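# Turn the odd knob in each row to match

## Task

In the knob box, every row (A1 to A4, B1 to B4, etc.) has at least three knobs set to one shared mark. Rotate each knob that shows a different mark until it matches its row's shared mark. When finished, every other knob must still be on the mark it shows now.

## Robot and tools

Robot: two FANUC CRX-5iA six-joint arms, left_arm and right_arm, each carrying a parallel two-finger gripper that opens to 50 mm. Calibrated bases: left_arm at (-0.065, +0.448, 0) m, right_arm at (+0.003, -0.484, 0) m, both turned slightly about z. A camera stand sits behind the arms.

Frame: all poses and offsets use the scene frame. Its origin is at table-top height, halfway between the nominal bases. +x points out over the table, +z up, and left_arm is on the +y side. Arm names do not match left or right in the images. Printed hand poses can be off by a few centimetres, more at long reach.

Gripper geometry: the fingers point along the gripper's +z axis and close along its x axis. end_effector_position is the point between the pads, and the fingertips sit 17.5 mm past it. A block about 10 cm long sticks out toward the gripper's -y side and turns with it. To turn a knob, centre the pads on it, grip, then rotate about scene z (rz).

The 18-number row is used by execute_actions and move. It covers both arms: 9 numbers for left_arm, then 9 for right_arm. Each set of 9 is dx, dy, dz, rx, ry, rz, gripper position, force_limit, speed. Every number lies in [-1, 1].
- dx..rz are offsets, not poses. They are measured from that arm's Hand target as it stood when the action or move began, along scene axes. 1.0 equals 0.6 m or 180 degrees.
- rx, ry, rz form a single rotation vector, applied about the Hand target's position.
- Later rows in the same action also count from that starting point, not from the row before. Repeating an offset in a new call moves the arm further.
- Sending all six pose numbers as 0 asks the arm to return to its Hand target.
- The gripper numbers are absolute commands. position: +1 fully open (50 mm), about -0.65 pads touching, -1 grip (close until blocked). force_limit: -1 about 20 N per pad, 0 about 102 N, +1 about 185 N; the real grip can be up to 15 N above that. speed: -1 is 20 mm/s, 0 is 85, +1 is 150. Both start at +1.
- To leave a gripper unchanged, resend its last three numbers, because 0 is a real command. A new force_limit or speed only takes effect after position changes by 0.01 or more.

Tools:
- execute_actions(actions, cameras): actions is a list of actions. Each action is a list of up to 15 rows, one per 1/30 s step. A shorter list repeats its last row. An empty list returns state and, by default, all camera images.
- move(target, speed, blend, blocking, cameras): target is one row, or a list of up to 15 rows. All rows count from the same starting Hand targets. speed is the path top speed in m/s, 0.002 to 1, default 0.25; turning may reach twice that in rad/s. blend is in metres and rounds corners; 0, the default, stops at each point. A move lasts at most 10 s. It ignores obstacles, and faster moves lag and stray more. blocking=false returns after about 0.5 s while motion continues. The result adds a move: line: done, off_target, moving, held or fault, plus limits=paced (pose clipped) or limits=held (steps withheld).
- wait(seconds 0 to 10, cameras): lets time pass while the arms hold their commands.
- stop(cameras): brakes a running move. The fingers keep moving.
- zoom_image(camera, region=[x0,y0,x1,y1]): region is in image pixels, at most 504 by 504. It works only on cameras in the latest images.
- read_manual(section="licences"): licence text only.
- finished_scene(scene): ends the scene. Make no further calls after it in the same reply.

Cameras (896x504): cam_head_left, cam_head_right, cam_high, cam_low, cam_left_wrist, cam_right_wrist. The cameras argument takes names, ["all"] or [].

Motion limits: each control step clips the commanded pose to within 70 mm and 16 degrees of the measured pose. Hand target is the last commanded pose after that clip. A gripper often stops short of it; fix this by commanding the remaining distance.

Reading results:
- end_effector_position is in metres and end_effector_quat_wxyz is an orientation, both in the scene frame.
- Tool commands shows the current gripper commands.
- object_status: 0 moving; 1 blocked while opening; 2 blocked while closing (a grip); 3 reached the requested position, or the pads met.
- position_measured gives the opening as about (250 - value) x 0.202 mm.
- Flange force is along the gripper's own axes. It is noisy, especially during acceleration.
- Joint velocities can read within noise. A MOTOR HOT line warns that a motor is overheating.

Things to avoid:
- A net force of 150 N on an arm, or contact torque at a joint's limit (37.6 N m at the three wrist joints, 150 N m at the others), stops that arm for 10 s. The arms are stiff, so a target even slightly beyond a firm contact can trigger this. Approach slowly and do not command deep into a knob.
- Any contact between the arms, including one gripper closing on the other's fingers. The clearance check does not always catch this.
- Slams, hard pushes and things falling off the table. A fall fails the task.
- Long stretched-out reaches or pushing against something out of reach. This heats the motors and can lock an arm for 30 to 60 s.
- Leaving a knob still gripped or rotated past its mark. Release and lift clear before ending the scene.

Each tool is called after "Request:" by a JSON object that holds its "api" and its "payload".

## Session

I'll start by looking at the practice scene.

Request:
{"api": "execute_actions", "payload": {"actions": []}}

Scene clock: 0.00 s.
left_arm: end_effector_position=(+0.2028, -0.3291, +0.1285) position_measured=3 object_status=3 end_effector_quat_wxyz=(+0.603, +0.218, -0.649, +0.411) | right_arm: end_effector_position=(+0.4291, -0.5656, +0.1998) position_measured=3 object_status=3 end_effector_quat_wxyz=(-0.150, +0.983, -0.026, +0.098)
Joint positions: left_arm=[-0.792 1.034 0.634 -1.44 1.428 -0.689] | right_arm=[-0.101 -0.091 -0.224 -0.334 -1.285 -1.419]
Joint velocities: within noise
Flange force (N): no reading
Hand target: left_arm +0.2028, -0.3291, +0.1285; +0.603, +0.218, -0.649, +0.411 | right_arm +0.4291, -0.5656, +0.1998; -0.150, +0.983, -0.026, +0.098
Tool commands: left_gripper/position=+1.0 left_gripper/force_limit=+1.0 left_gripper/speed=+1.0 right_gripper/position=+1.0 right_gripper/force_limit=+1.0 right_gripper/speed=+1.0

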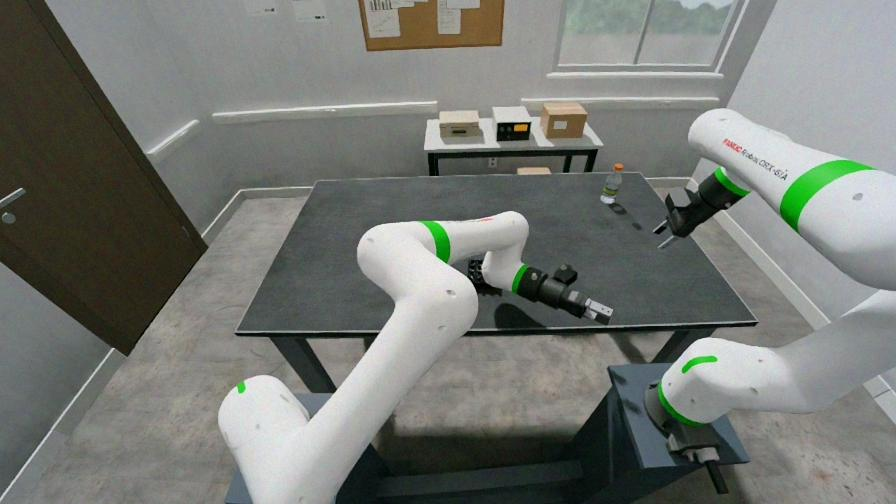

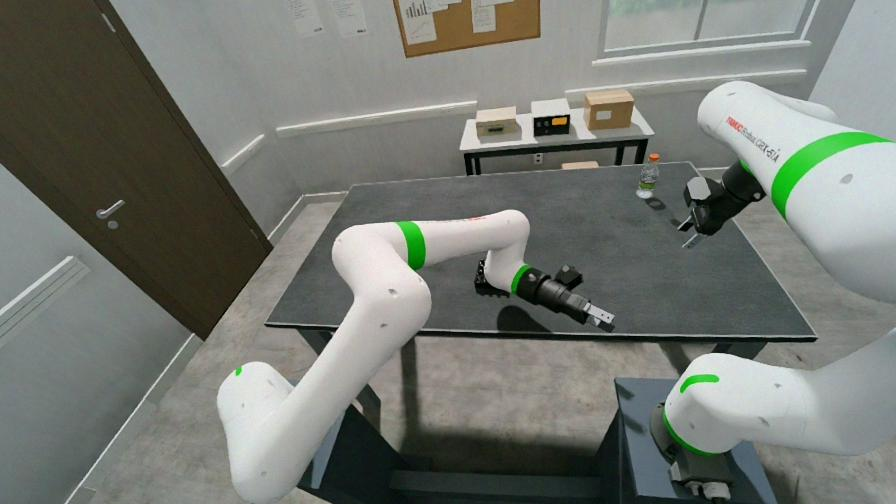

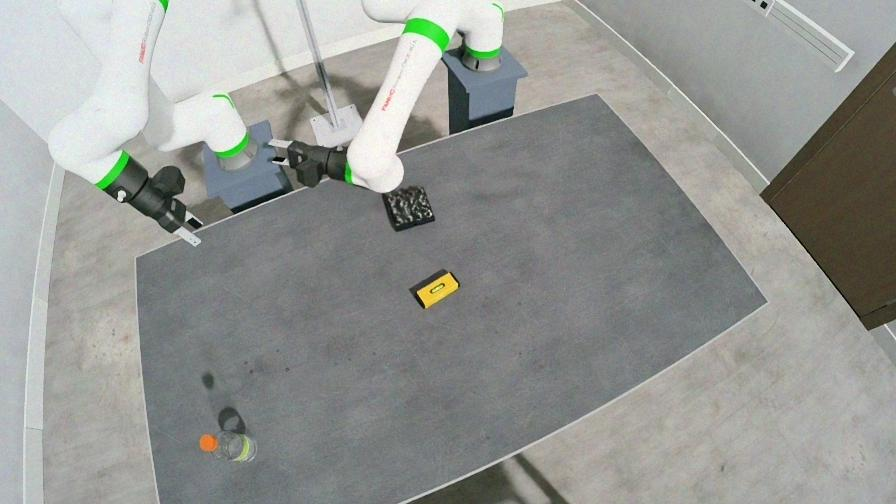

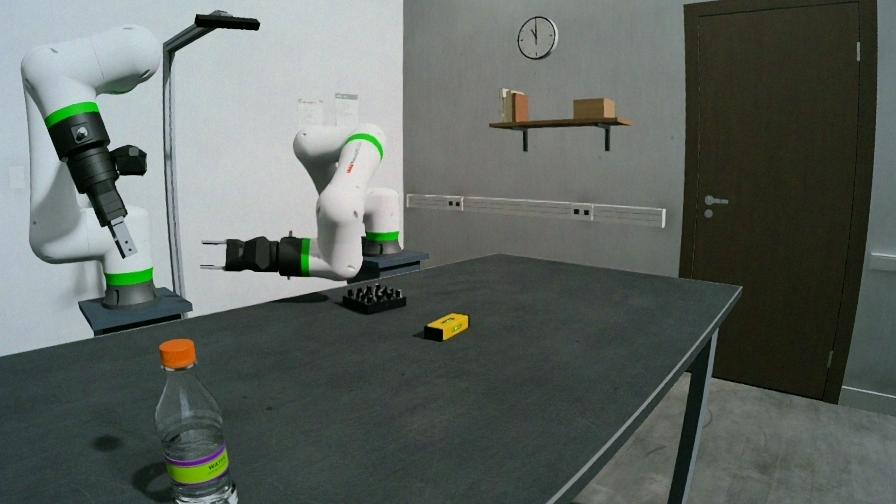

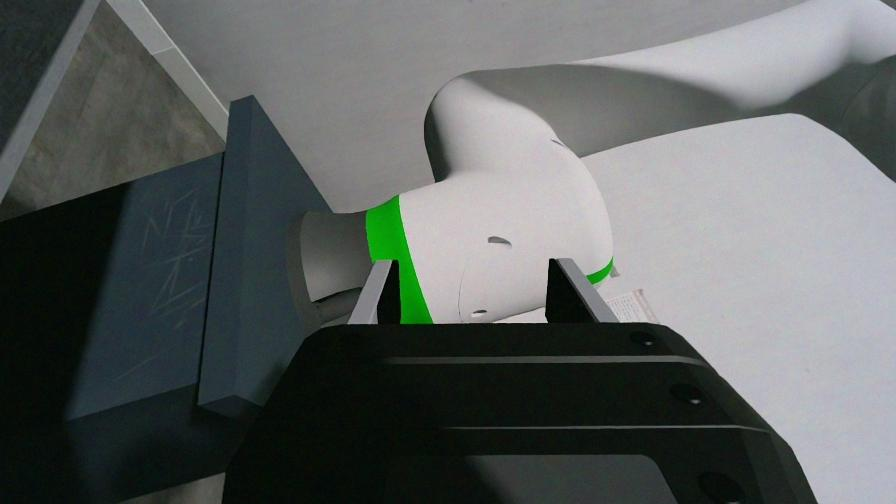

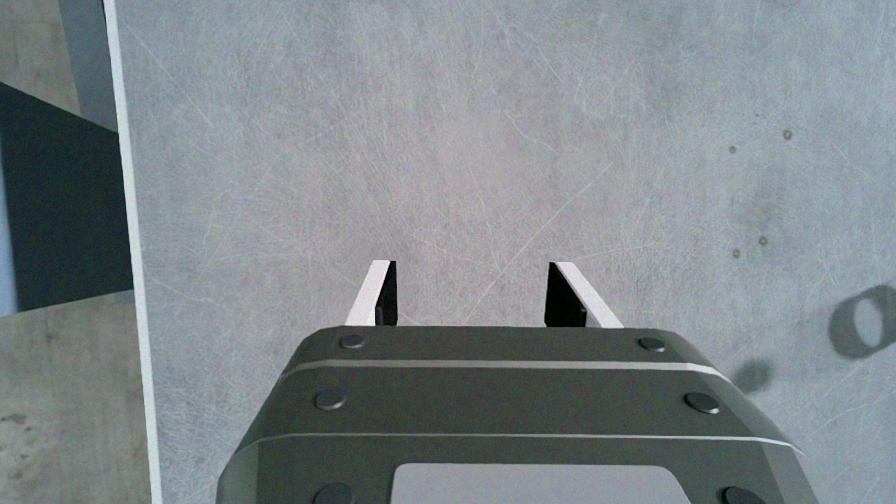

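Request:
{"api": "zoom_image", "payload": {"camera": "cam_high", "region": [370, 170, 450, 240]}}

Request:
{"api": "zoom_image", "payload": {"camera": "cam_low", "region": [330, 270, 420, 325]}}

Request:
{"api": "zoom_image", "payload": {"camera": "cam_head_left", "region": [440, 240, 540, 320]}}

Scaled by 6.300 from the camera's 896x504 image, which has a finer 1280x720 frame.

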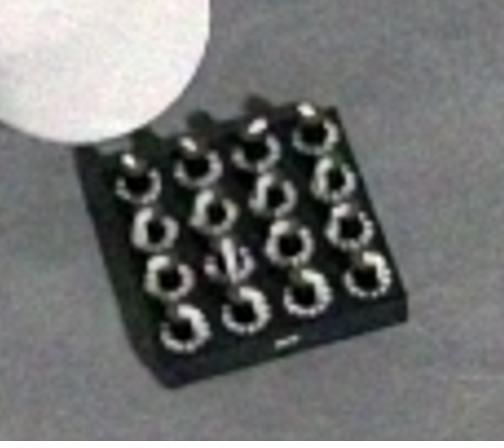

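Scaled by 5.600 from the camera's 896x504 image, which has a finer 1280x720 frame.

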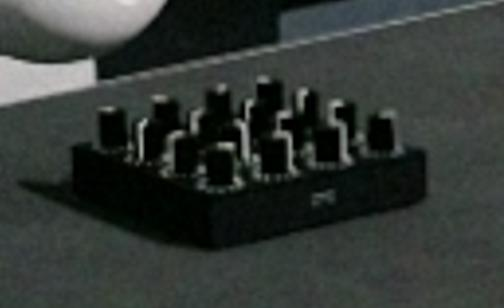

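Scaled by 5.040 from the camera's 896x504 image, which has a finer 1280x720 frame.

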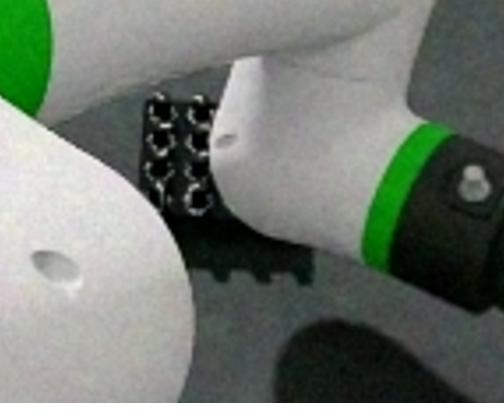

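Request:
{"api": "move", "payload": {"target": [[0, 0, 0.25, 0, 0, 0, 1, 1, 1, 0, 0, 0, 0, 0, 0, 1, 1, 1], [0.0787, 0.9652, 0.4525, 0, 0, 0, 1, 1, 1, 0, 0, 0, 0, 0, 0, 1, 1, 1]], "speed": 0.2, "blend": [0.03, 0]}}

Scene clock: 67.83 s.
left_arm: end_effector_position=(+0.2500, +0.2500, +0.3999) position_measured=3 object_status=3 end_effector_quat_wxyz=(+0.603, +0.218, -0.649, +0.411) | right_arm: end_effector_position=(+0.4291, -0.5656, +0.1998) position_measured=3 object_status=3 end_effector_quat_wxyz=(-0.150, +0.983, -0.026, +0.098)
Joint positions: left_arm=[0.124 0.261 0.09 -1.64 2.304 -0.447] | right_arm=[-0.101 -0.091 -0.224 -0.334 -1.285 -1.419]
Flange force (N): left_arm=[1.0 -1.3 -3.7] | right_arm=[3.1 -1.2 -2.4]
Hand target: left_arm +0.2500, +0.2500, +0.4000; +0.603, +0.218, -0.649, +0.411 | right_arm +0.4291, -0.5656, +0.1998; -0.150, +0.983, -0.026, +0.098
Off the commanded pose: left_arm 0.000 m, 0 deg | right_arm 0.000 m, 0 deg.
move: done

Request:
{"api": "move", "payload": {"target": [0, 0, 0, 0, 0, 0, 1, 1, 1, 0.0782, 0.7093, 0.0, 0.01465, 0.05865, 0.02716, 1, 1, 1], "speed": 0.2, "cameras": ["cam_right_wrist", "cam_high", "cam_low"]}}

Scene clock: 79.70 s.
left_arm: end_effector_position=(+0.2500, +0.2500, +0.4000) position_measured=3 object_status=3 end_effector_quat_wxyz=(+0.603, +0.218, -0.649, +0.411) | right_arm: end_effector_position=(+0.4760, -0.1401, +0.1999) position_measured=3 object_status=3 end_effector_quat_wxyz=(-0.174, +0.985, +0.000, +0.000)
Joint positions: left_arm=[0.124 0.261 0.09 -1.64 2.304 -0.447] | right_arm=[0.735 0.226 0.101 -0.281 -1.229 -2.206]
Flange force (N): left_arm=[1.4 -1.8 -3.5] | right_arm=[3.9 -3.3 -1.5]
Hand target: left_arm +0.2500, +0.2500, +0.4000; +0.603, +0.218, -0.649, +0.411 | right_arm +0.4760, -0.1400, +0.1998; -0.174, +0.985, +0.000, +0.000
Off the commanded pose: left_arm 0.000 m, 0 deg | right_arm 0.000 m, 0 deg.
move: done
camera_calibration:
cam_right_wrist: T_world_to_cam=[[0.999981, -0.000662595, 0.00604853, -0.469759], [-0.000492227, -0.999604, -0.0281249, -0.109139], [0.00606477, 0.0281214, -0.999586, 0.331414], [0, 0, 0, 1]] pos_world=[0.467686, -0.118726, 0.331049]
Images, in order (width x height): cam_high 896x504, cam_low 896x504, cam_right_wrist 896x504.

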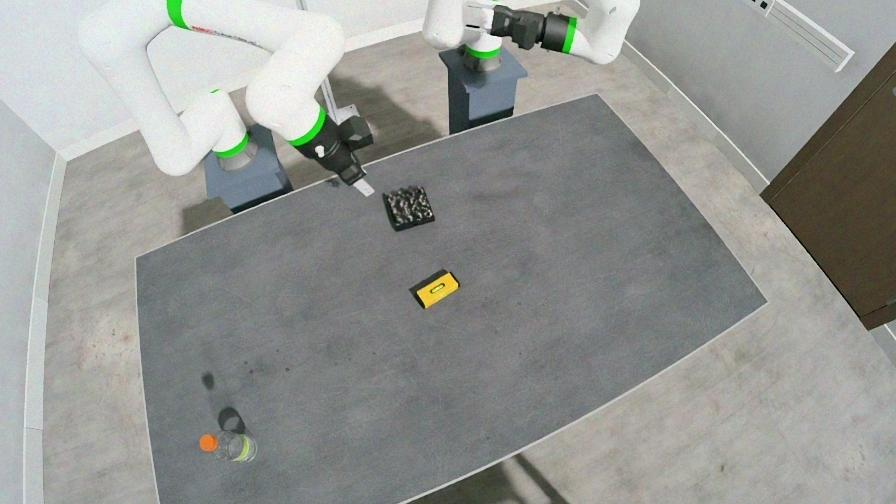

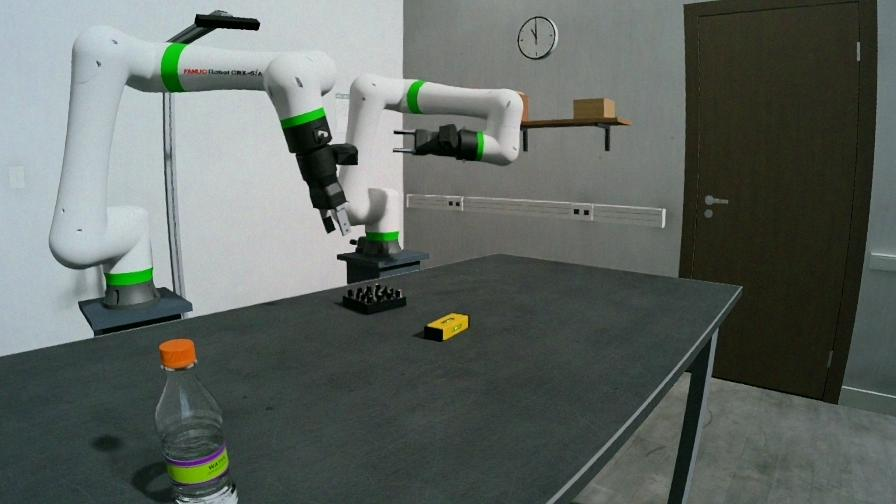

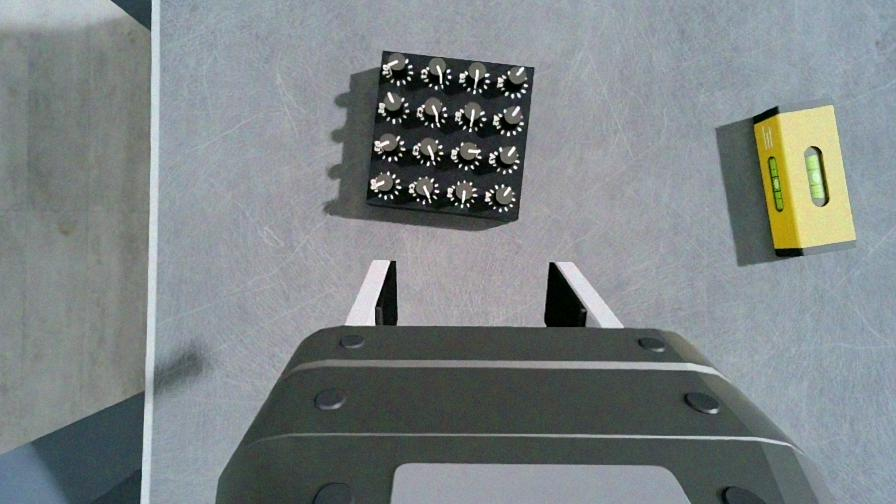

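Request:
{"api": "zoom_image", "payload": {"camera": "cam_right_wrist", "region": [350, 40, 550, 230]}}

Scaled by 2.520 from the camera's 896x504 image, which has a finer 1280x720 frame.

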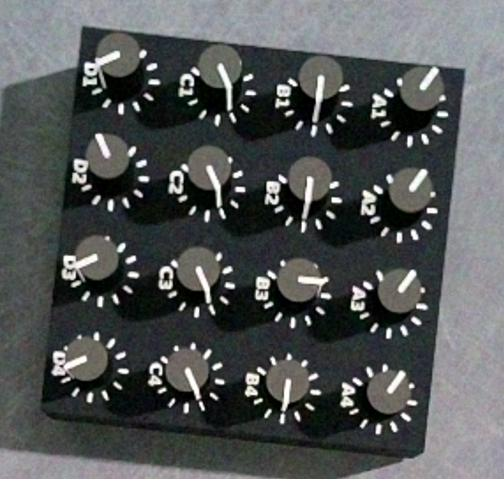

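Request:
{"api": "zoom_image", "payload": {"camera": "cam_right_wrist", "region": [340, 240, 640, 360]}}

Request:
{"api": "zoom_image", "payload": {"camera": "cam_right_wrist", "region": [360, 45, 450, 125]}}

Request:
{"api": "zoom_image", "payload": {"camera": "cam_right_wrist", "region": [450, 45, 540, 125]}}

Request:
{"api": "zoom_image", "payload": {"camera": "cam_right_wrist", "region": [360, 135, 450, 215]}}

Request:
{"api": "zoom_image", "payload": {"camera": "cam_right_wrist", "region": [440, 135, 530, 215]}}

Scaled by 1.680 from the camera's 896x504 image, which has a finer 1280x720 frame.

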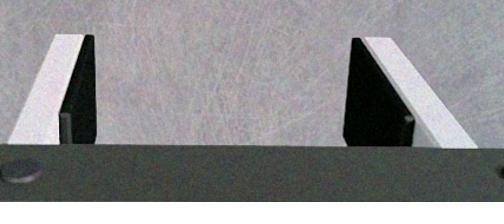

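Scaled by 5.600 from the camera's 896x504 image, which has a finer 1280x720 frame.

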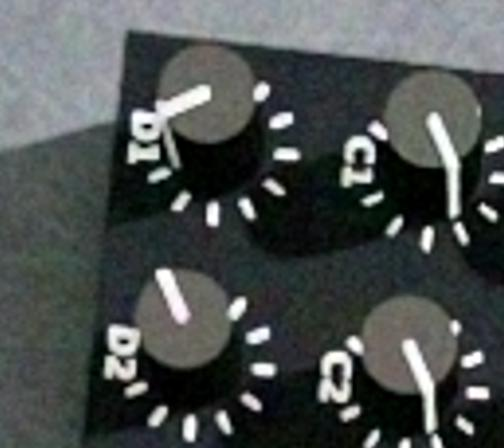

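Scaled by 5.600 from the camera's 896x504 image, which has a finer 1280x720 frame.

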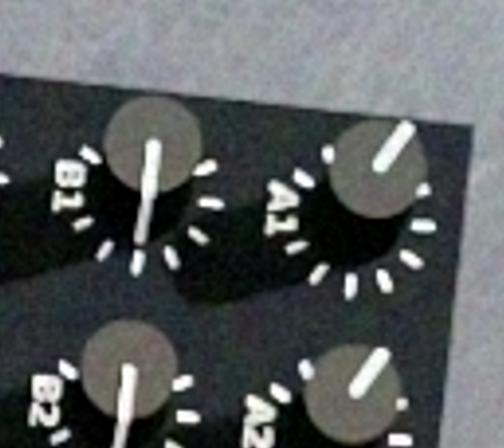

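Scaled by 5.600 from the camera's 896x504 image, which has a finer 1280x720 frame.

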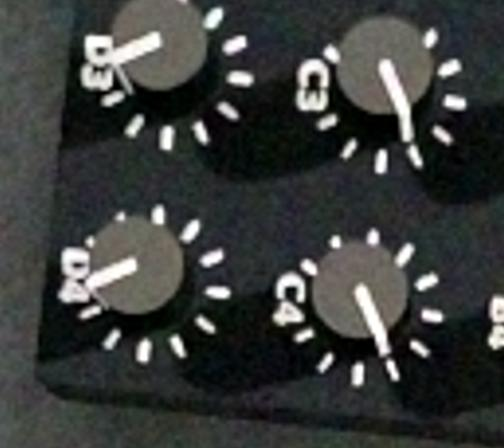

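Scaled by 5.600 from the camera's 896x504 image, which has a finer 1280x720 frame.

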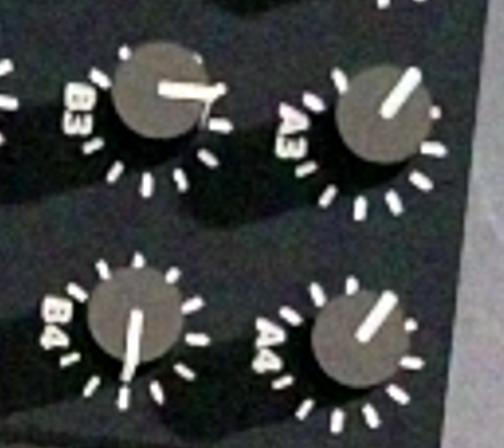

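Request:
{"api": "move", "payload": {"target": [0, 0, 0, 0, 0, 0, 1, 1, 1, -0.2, 0, 0, 0, 0, 0, 1, 1, 1], "speed": 0.2, "cameras": ["cam_right_wrist"]}}

Scene clock: 138.87 s.
left_arm: end_effector_position=(+0.2500, +0.2500, +0.4000) position_measured=3 object_status=3 end_effector_quat_wxyz=(+0.603, +0.218, -0.649, +0.411) | right_arm: end_effector_position=(+0.3561, -0.1400, +0.1998) position_measured=3 object_status=3 end_effector_quat_wxyz=(-0.174, +0.985, +0.000, +0.000)
Joint positions: left_arm=[0.124 0.261 0.09 -1.64 2.304 -0.447] | right_arm=[0.925 -0.033 -0.195 -0.238 -1.145 -2.392]
Flange force (N): left_arm=[1.8 -2.3 -4.3] | right_arm=[2.3 -2.9 -1.7]
Hand target: left_arm +0.2500, +0.2500, +0.4000; +0.603, +0.218, -0.649, +0.411 | right_arm +0.3560, -0.1400, +0.1998; -0.174, +0.985, +0.000, +0.000
Off the commanded pose: left_arm 0.000 m, 0 deg | right_arm 0.000 m, 0 deg.
move: done
camera_calibration:
cam_right_wrist: T_world_to_cam=[[0.999981, -0.000661298, 0.00604855, -0.349861], [-0.00049093, -0.999604, -0.0281249, -0.109198], [0.00606476, 0.0281214, -0.999586, 0.332142], [0, 0, 0, 1]] pos_world=[0.347786, -0.118726, 0.331049]
Images, in order (width x height): cam_right_wrist 896x504.

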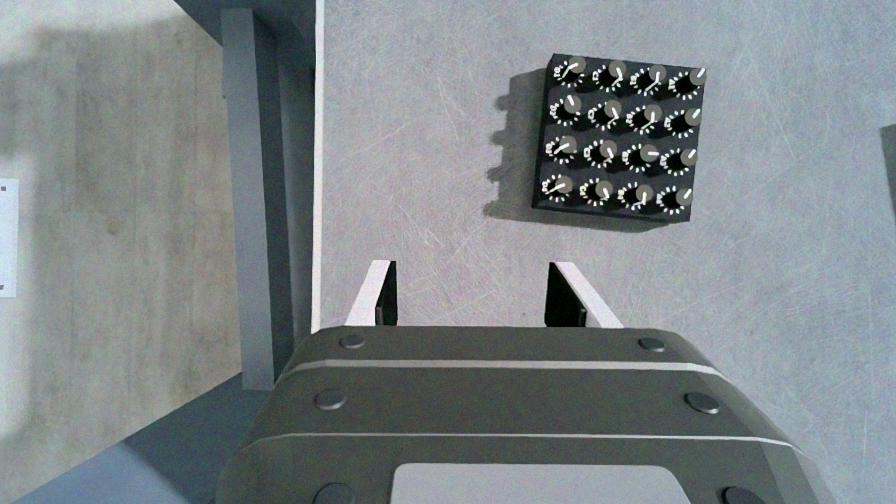

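Request:
{"api": "zoom_image", "payload": {"camera": "cam_right_wrist", "region": [530, 45, 620, 125]}}

Request:
{"api": "zoom_image", "payload": {"camera": "cam_right_wrist", "region": [620, 45, 710, 125]}}

Request:
{"api": "zoom_image", "payload": {"camera": "cam_right_wrist", "region": [525, 145, 615, 225]}}

Request:
{"api": "zoom_image", "payload": {"camera": "cam_right_wrist", "region": [610, 145, 700, 225]}}

Scaled by 5.600 from the camera's 896x504 image, which has a finer 1280x720 frame.

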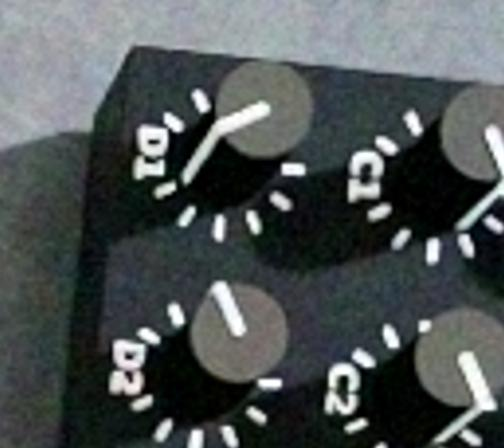

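Scaled by 5.600 from the camera's 896x504 image, which has a finer 1280x720 frame.

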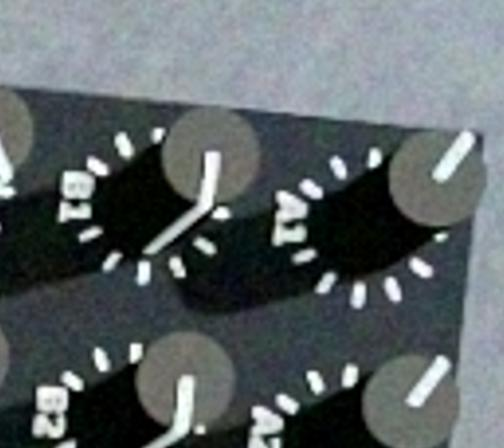

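Scaled by 5.600 from the camera's 896x504 image, which has a finer 1280x720 frame.

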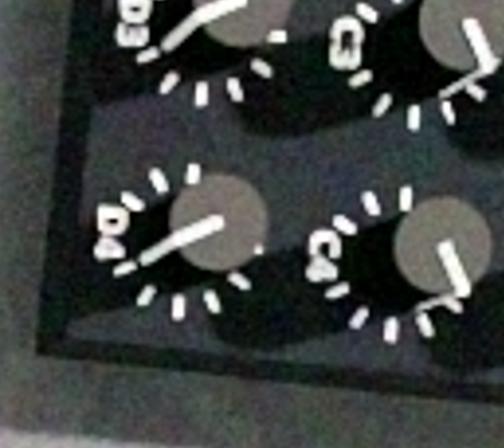

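Scaled by 5.600 from the camera's 896x504 image, which has a finer 1280x720 frame.

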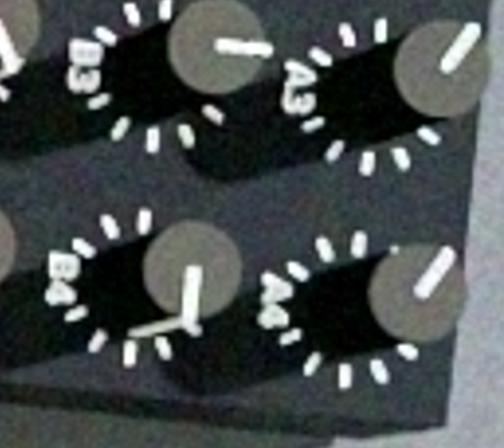

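Request:
{"api": "move", "payload": {"target": [0, 0, 0, 0, 0, 0, 1, 1, 1, 0.2, 0.083333, -0.133333, 0, 0, 0, 1, 1, 1], "speed": 0.15, "cameras": ["cam_right_wrist"]}}

Scene clock: 183.43 s.
left_arm: end_effector_position=(+0.2500, +0.2500, +0.4000) position_measured=3 object_status=3 end_effector_quat_wxyz=(+0.603, +0.218, -0.649, +0.411) | right_arm: end_effector_position=(+0.4761, -0.0900, +0.1199) position_measured=3 object_status=3 end_effector_quat_wxyz=(-0.174, +0.985, +0.000, +0.000)
Joint positions: left_arm=[0.124 0.261 0.09 -1.64 2.304 -0.447] | right_arm=[0.805 0.34 0.054 -0.286 -1.055 -2.229]
Flange force (N): left_arm=[1.5 -1.0 -2.9] | right_arm=[4.1 -3.7 -1.2]
Hand target: left_arm +0.2500, +0.2500, +0.4000; +0.603, +0.218, -0.649, +0.411 | right_arm +0.4760, -0.0900, +0.1198; -0.174, +0.985, +0.000, +0.000
Off the commanded pose: left_arm 0.000 m, 0 deg | right_arm 0.000 m, 0 deg.
move: done
camera_calibration:
cam_right_wrist: T_world_to_cam=[[0.999981, -0.000663622, 0.00614844, -0.469267], [-0.000489828, -0.999601, -0.0282249, -0.0613841], [0.00616472, 0.0282213, -0.999583, 0.250001], [0, 0, 0, 1]] pos_world=[0.467686, -0.0687265, 0.25105]
Images, in order (width x height): cam_right_wrist 896x504.

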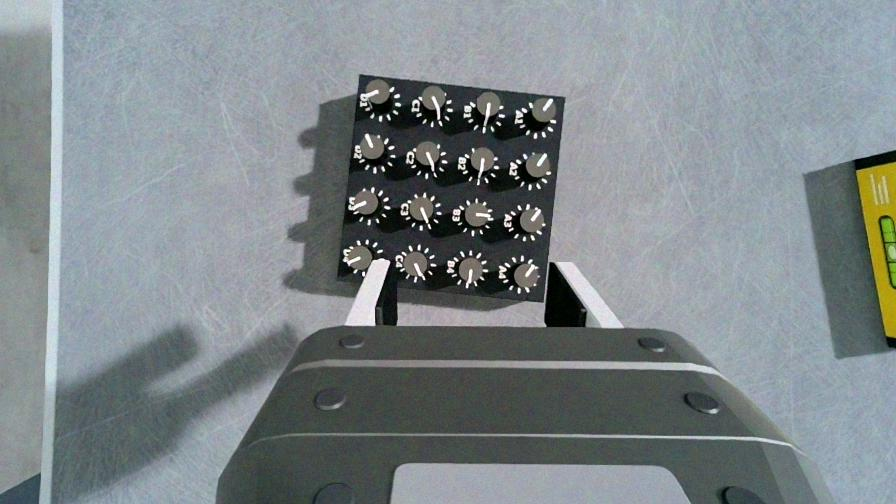

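Request:
{"api": "zoom_image", "payload": {"camera": "cam_right_wrist", "region": [340, 70, 460, 190]}}

Request:
{"api": "zoom_image", "payload": {"camera": "cam_right_wrist", "region": [450, 70, 570, 190]}}

Request:
{"api": "zoom_image", "payload": {"camera": "cam_right_wrist", "region": [335, 180, 455, 300]}}

Request:
{"api": "zoom_image", "payload": {"camera": "cam_right_wrist", "region": [445, 180, 565, 300]}}

Scaled by 4.200 from the camera's 896x504 image, which has a finer 1280x720 frame.

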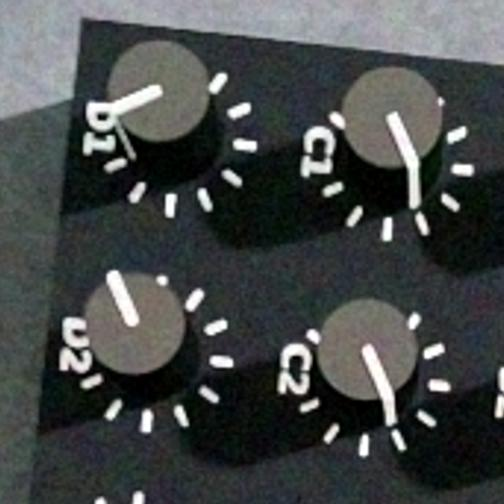

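Scaled by 4.200 from the camera's 896x504 image, which has a finer 1280x720 frame.

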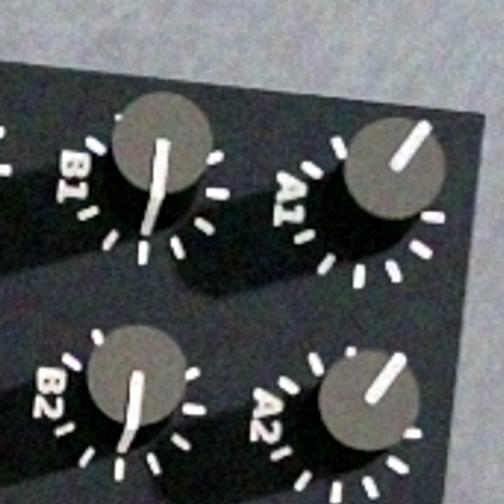

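Scaled by 4.200 from the camera's 896x504 image, which has a finer 1280x720 frame.

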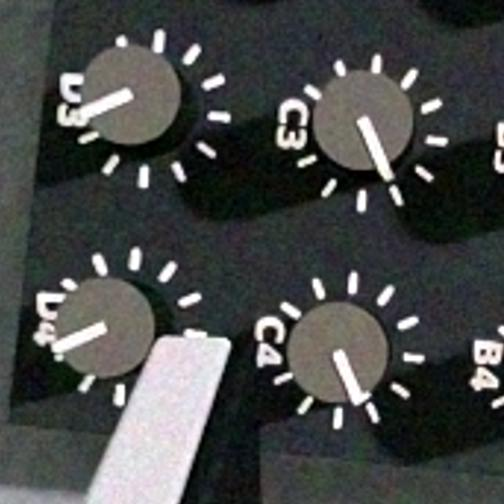

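Scaled by 4.200 from the camera's 896x504 image, which has a finer 1280x720 frame.

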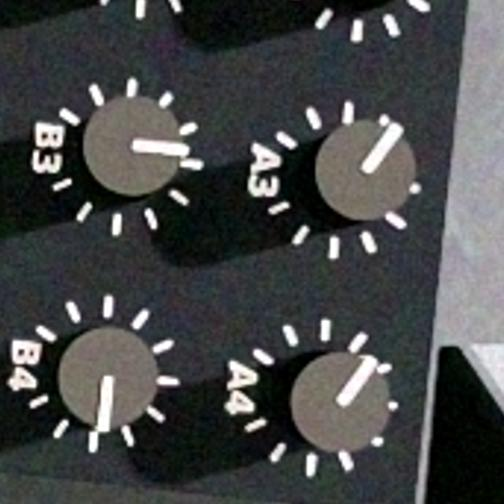

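Request:
{"api": "move", "payload": {"target": [0, 0, 0, 0, 0, 0, 1, 1, 1, 0.01333, 0.07333, -0.03333, -0.11111, 0, 0, 1, 1, 1], "speed": 0.1, "cameras": ["cam_right_wrist"]}}

Scene clock: 248.73 s.
left_arm: end_effector_position=(+0.2500, +0.2500, +0.4000) position_measured=3 object_status=3 end_effector_quat_wxyz=(+0.603, +0.218, -0.649, +0.411) | right_arm: end_effector_position=(+0.4840, -0.0460, +0.0999) position_measured=3 object_status=3 end_effector_quat_wxyz=(+0.000, +1.000, +0.000, +0.000)
Joint positions: left_arm=[0.124 0.261 0.09 -1.64 2.304 -0.447] | right_arm=[0.973 0.575 0.305 0 -1.301 -2.51]
Flange force (N): left_arm=[1.4 -1.2 -3.3] | right_arm=[4.9 -5.1 -2.2]
Hand target: left_arm +0.2500, +0.2500, +0.4000; +0.603, +0.218, -0.649, +0.411 | right_arm +0.4840, -0.0460, +0.0998; +0.000, +1.000, +0.000, +0.000
Off the commanded pose: left_arm 0.000 m, 0 deg | right_arm 0.000 m, 0 deg.
move: done
camera_calibration:
cam_right_wrist: T_world_to_cam=[[0.999982, 0.00154051, 0.00587797, -0.476975], [-0.000392571, -0.948931, 0.315484, -0.0500011], [0.0060638, -0.31548, -0.948913, 0.207896], [0, 0, 0, 1]] pos_world=[0.475686, 0.0188744, 0.215854]
Images, in order (width x height): cam_right_wrist 896x504.

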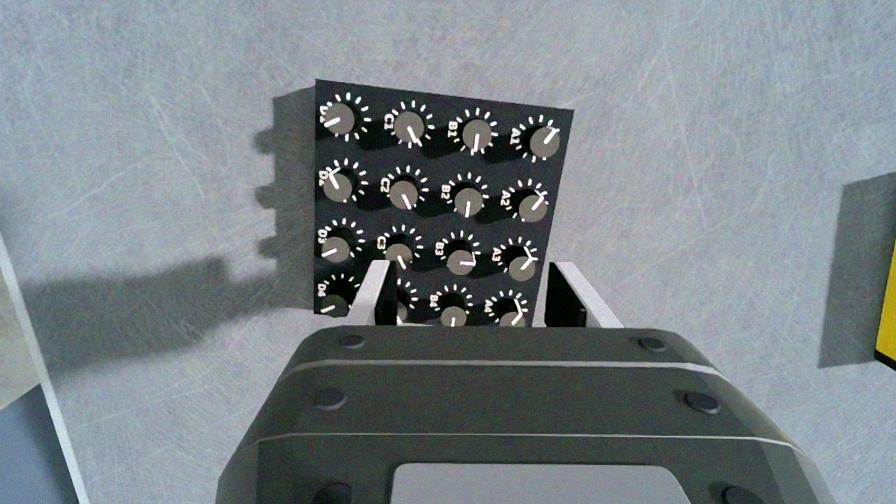

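Request:
{"api": "move", "payload": {"target": [0, 0, 0, 0, 0, 0, 1, 1, 1, 0, 0, 0, 0, 0, 0.5, 1, 1, 1], "speed": 0.4, "cameras": ["cam_right_wrist"]}}

Scene clock: 257.17 s.
left_arm: end_effector_position=(+0.2500, +0.2500, +0.4000) position_measured=3 object_status=3 end_effector_quat_wxyz=(+0.603, +0.218, -0.649, +0.411) | right_arm: end_effector_position=(+0.4840, -0.0460, +0.0999) position_measured=3 object_status=3 end_effector_quat_wxyz=(+0.000, +0.707, +0.707, +0.000)
Joint positions: left_arm=[0.124 0.261 0.09 -1.64 2.304 -0.447] | right_arm=[0.973 0.575 0.305 0 -1.301 -0.939]
Flange force (N): left_arm=[1.1 -1.8 -4.1] | right_arm=[5.5 5.0 -2.0]
Hand target: left_arm +0.2500, +0.2500, +0.4000; +0.603, +0.218, -0.649, +0.411 | right_arm +0.4840, -0.0460, +0.0998; +0.000, +0.707, +0.707, +0.000
Off the commanded pose: left_arm 0.000 m, 0 deg | right_arm 0.000 m, 0 deg.
move: done
camera_calibration:
cam_right_wrist: T_world_to_cam=[[-0.00147943, 0.999981, 0.00600481, 0.0536366], [0.948931, -0.000490549, 0.315483, -0.465846], [0.315479, 0.00616488, -0.948912, 0.0729355], [0, 0, 0, 1]] pos_world=[0.419126, -0.0543137, 0.215854]
Images, in order (width x height): cam_right_wrist 896x504.

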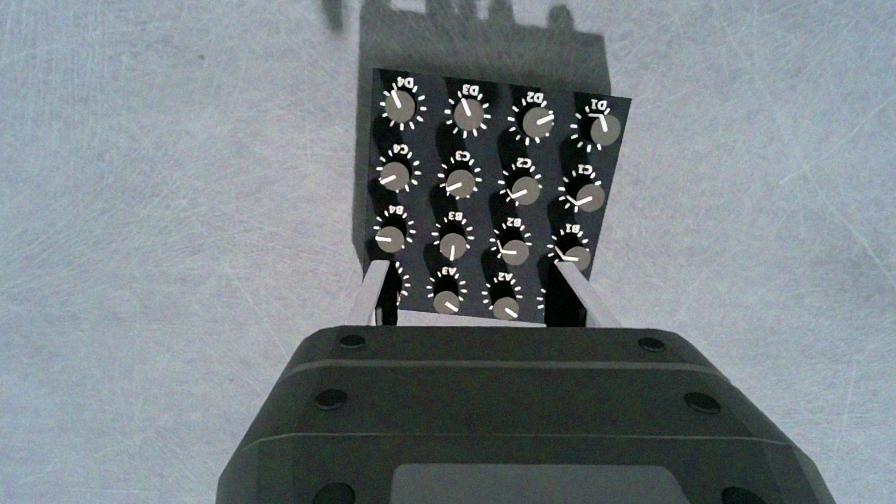

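Request:
{"api": "zoom_image", "payload": {"camera": "cam_right_wrist", "region": [380, 200, 540, 330]}}

Request:
{"api": "move", "payload": {"target": [0, 0, 0, 0, 0, 0, 1, 1, 1, 0, 0, 0, 0, 0, 0.5, 1, 1, 1], "speed": 0.4, "cameras": ["cam_right_wrist"]}}

Request:
{"api": "zoom_image", "payload": {"camera": "cam_right_wrist", "region": [380, 200, 540, 330]}}

Scaled by 3.150 from the camera's 896x504 image, which has a finer 1280x720 frame.

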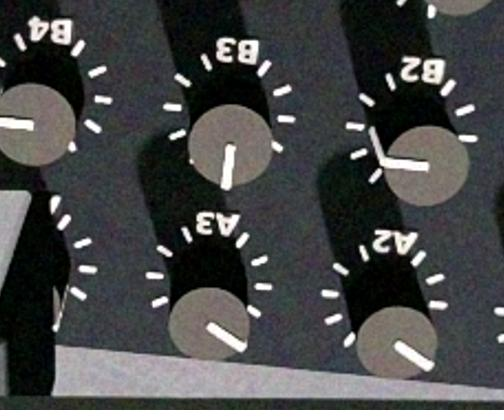

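Scene clock: 264.57 s.
left_arm: end_effector_position=(+0.2500, +0.2500, +0.4000) position_measured=3 object_status=3 end_effector_quat_wxyz=(+0.603, +0.218, -0.649, +0.411) | right_arm: end_effector_position=(+0.4840, -0.0460, +0.0999) position_measured=3 object_status=3 end_effector_quat_wxyz=(+0.000, +0.000, +1.000, +0.000)
Joint positions: left_arm=[0.124 0.261 0.09 -1.64 2.304 -0.447] | right_arm=[0.973 0.575 0.305 0 -1.301 0.632]
Flange force (N): left_arm=[1.8 -2.0 -3.8] | right_arm=[-4.3 4.5 -1.3]
Hand target: left_arm +0.2500, +0.2500, +0.4000; +0.603, +0.218, -0.649, +0.411 | right_arm +0.4840, -0.0460, +0.0998; +0.000, +0.000, +1.000, +0.000
Off the commanded pose: left_arm 0.000 m, 0 deg | right_arm 0.000 m, 0 deg.
move: done
camera_calibration:
cam_right_wrist: T_world_to_cam=[[-0.999981, -0.00144682, 0.00591028, 0.490868], [0.000491667, 0.948931, 0.315483, 0.0369668], [-0.0060649, 0.31548, -0.948913, 0.242822], [0, 0, 0, 1]] pos_world=[0.492314, -0.110974, 0.215854]
Images, in order (width x height): cam_right_wrist 896x504.

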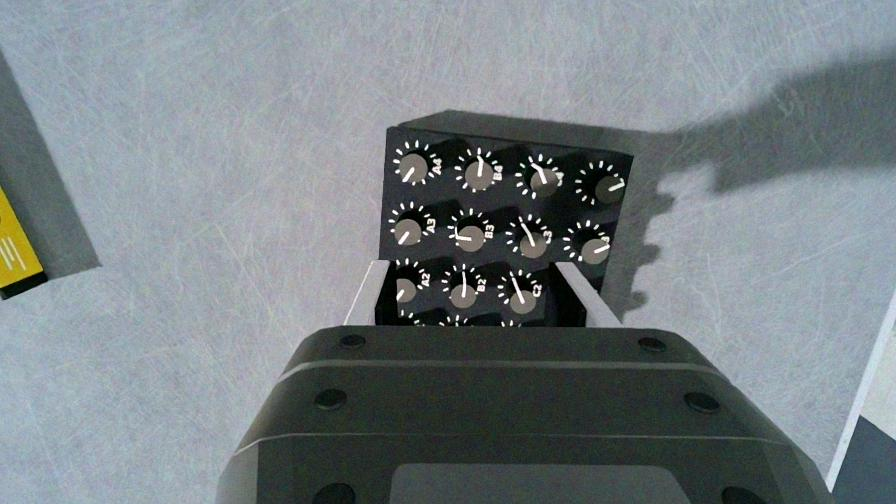

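Scaled by 3.150 from the camera's 896x504 image, which has a finer 1280x720 frame.

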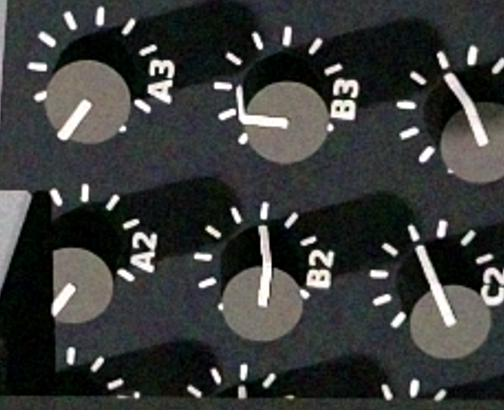

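Request:
{"api": "move", "payload": {"target": [0, 0, 0, 0, 0, 0, 1, 1, 1, -0.00383, -0.009, 0, 0, 0, -0.03056, 0.01, -1, -0.5], "speed": 0.1, "cameras": ["cam_right_wrist"]}}

Request:
{"api": "zoom_image", "payload": {"camera": "cam_right_wrist", "region": [380, 200, 540, 330]}}

Scene clock: 297.00 s.
left_arm: end_effector_position=(+0.2500, +0.2500, +0.4000) position_measured=3 object_status=3 end_effector_quat_wxyz=(+0.603, +0.218, -0.649, +0.411) | right_arm: end_effector_position=(+0.4817, -0.0514, +0.0998) position_measured=151 object_status=0 end_effector_quat_wxyz=(+0.000, +0.048, +0.999, +0.000)
Joint positions: left_arm=[0.124 0.261 0.09 -1.64 2.304 -0.447] | right_arm=[0.971 0.562 0.285 0 -1.294 0.538]
Flange force (N): left_arm=[1.2 -2.0 -3.8] | right_arm=[-4.7 5.1 -1.7]
Hand target: left_arm +0.2500, +0.2500, +0.4000; +0.603, +0.218, -0.649, +0.411 | right_arm +0.4817, -0.0514, +0.0998; +0.000, +0.048, +0.999, +0.000
Off the commanded pose: left_arm 0.000 m, 0 deg | right_arm 0.000 m, 0 deg.
move: done
camera_calibration:
cam_right_wrist: T_world_to_cam=[[-0.995514, 0.0944173, 0.00603241, 0.491367], [0.0914902, 0.944492, 0.315539, -0.00193798], [0.0240948, 0.314676, -0.948893, 0.229853], [0, 0, 0, 1]] pos_world=[0.483802, -0.116892, 0.215754]
Images, in order (width x height): cam_right_wrist 896x504.

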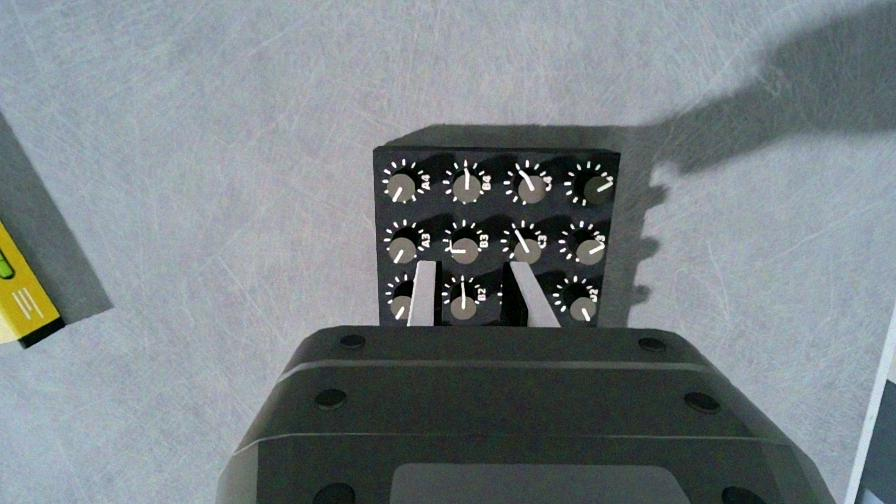

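Scaled by 3.150 from the camera's 896x504 image, which has a finer 1280x720 frame.

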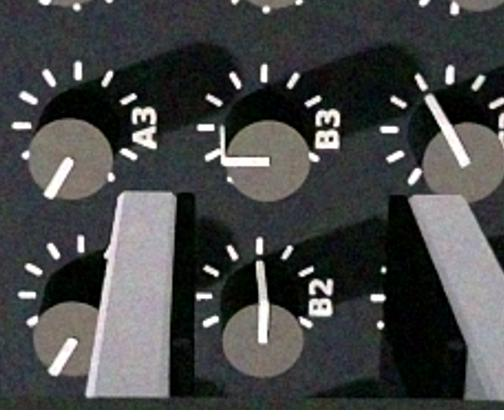

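Request:
{"api": "move", "payload": {"target": [0, 0, 0, 0, 0, 0, 1, 1, 1, 0, 0, -0.058, 0, 0, 0, 0.01, -1, -0.5], "speed": 0.05, "cameras": ["cam_right_wrist"]}}

Request:
{"api": "zoom_image", "payload": {"camera": "cam_right_wrist", "region": [380, 200, 580, 330]}}

Scene clock: 303.53 s.
left_arm: end_effector_position=(+0.2500, +0.2500, +0.4000) position_measured=3 object_status=3 end_effector_quat_wxyz=(+0.603, +0.218, -0.649, +0.411) | right_arm: end_effector_position=(+0.4817, -0.0515, +0.0650) position_measured=151 object_status=3 end_effector_quat_wxyz=(+0.000, +0.048, +0.999, +0.000)
Joint positions: left_arm=[0.124 0.261 0.09 -1.64 2.304 -0.447] | right_arm=[0.971 0.589 0.241 0 -1.223 0.538]
Flange force (N): left_arm=[1.1 -1.7 -3.7] | right_arm=[-4.3 5.4 -1.9]
Hand target: left_arm +0.2500, +0.2500, +0.4000; +0.603, +0.218, -0.649, +0.411 | right_arm +0.4817, -0.0514, +0.0650; +0.000, +0.048, +0.999, +0.000
Off the commanded pose: left_arm 0.000 m, 0 deg | right_arm 0.000 m, 0 deg.
move: done
camera_calibration:
cam_right_wrist: T_world_to_cam=[[-0.99552, 0.0943624, 0.00588855, 0.491591], [0.0913972, 0.944557, 0.31537, 0.0090317], [0.024197, 0.314496, -0.94895, 0.196741], [0, 0, 0, 1]] pos_world=[0.483802, -0.116793, 0.180954]
Images, in order (width x height): cam_right_wrist 896x504.

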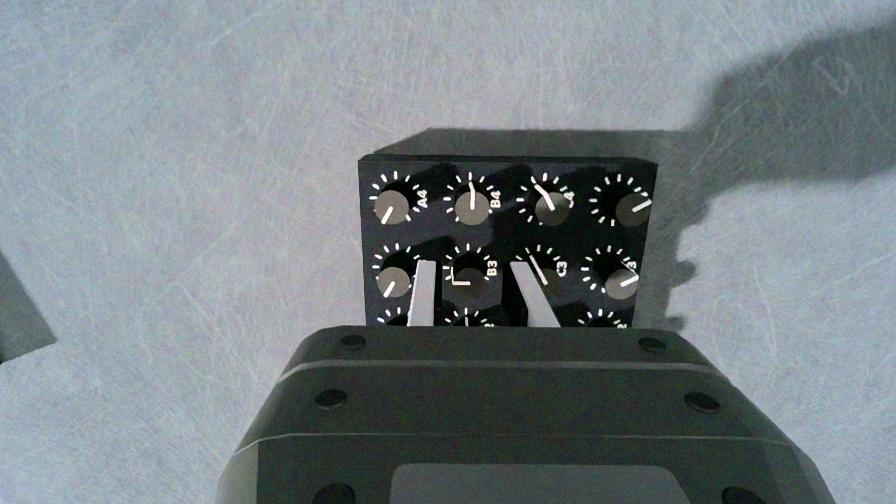

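Scaled by 2.520 from the camera's 896x504 image, which has a finer 1280x720 frame.

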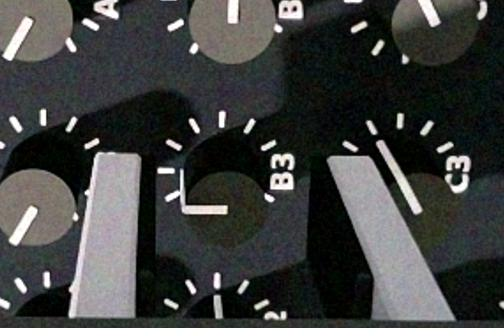

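Request:
{"api": "move", "payload": {"target": [0, 0, 0, 0, 0, 0, 1, 1, 1, 0, 0, -0.02167, 0, 0, 0, 0.01, -1, -0.5], "speed": 0.03, "cameras": ["cam_right_wrist"]}}

Request:
{"api": "zoom_image", "payload": {"camera": "cam_right_wrist", "region": [380, 200, 580, 330]}}

Scene clock: 311.83 s.
left_arm: end_effector_position=(+0.2500, +0.2500, +0.4000) position_measured=3 object_status=3 end_effector_quat_wxyz=(+0.603, +0.218, -0.649, +0.411) | right_arm: end_effector_position=(+0.4817, -0.0514, +0.0520) position_measured=151 object_status=3 end_effector_quat_wxyz=(+0.000, +0.048, +0.999, +0.000)
Joint positions: left_arm=[0.124 0.261 0.09 -1.64 2.304 -0.447] | right_arm=[0.971 0.6 0.227 0 -1.198 0.538]
Flange force (N): left_arm=[1.0 -2.0 -3.9] | right_arm=[-3.4 4.4 -1.4]
Hand target: left_arm +0.2500, +0.2500, +0.4000; +0.603, +0.218, -0.649, +0.411 | right_arm +0.4817, -0.0514, +0.0520; +0.000, +0.048, +0.999, +0.000
Off the commanded pose: left_arm 0.000 m, 0 deg | right_arm 0.000 m, 0 deg.
move: done
camera_calibration:
cam_right_wrist: T_world_to_cam=[[-0.995514, 0.0944206, 0.00602378, 0.491648], [0.0914928, 0.944521, 0.31545, 0.0130675], [0.0240953, 0.314586, -0.948923, 0.184459], [0, 0, 0, 1]] pos_world=[0.483802, -0.116792, 0.167954]
Images, in order (width x height): cam_right_wrist 896x504.

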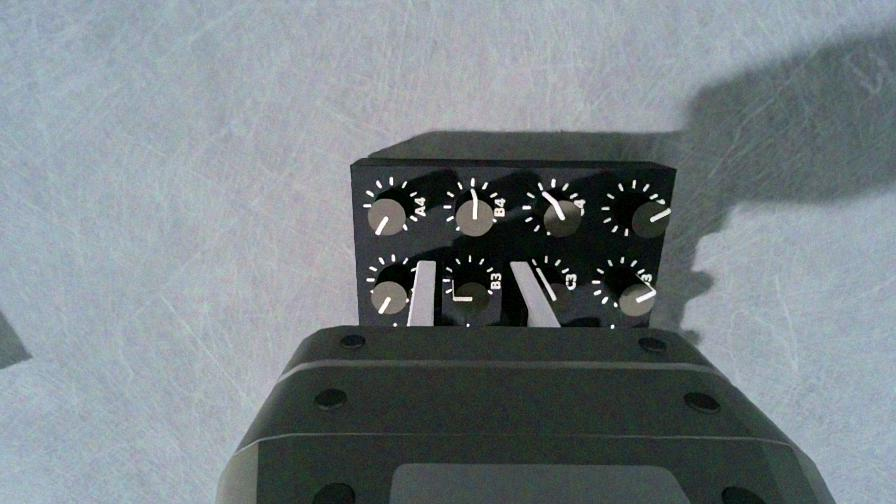

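Scaled by 2.520 from the camera's 896x504 image, which has a finer 1280x720 frame.

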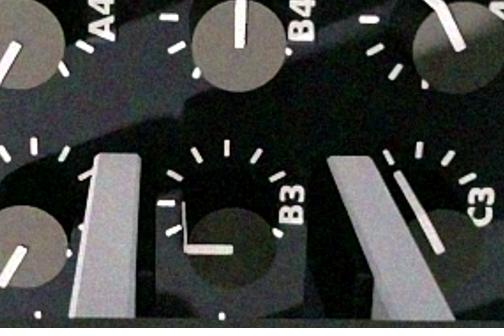

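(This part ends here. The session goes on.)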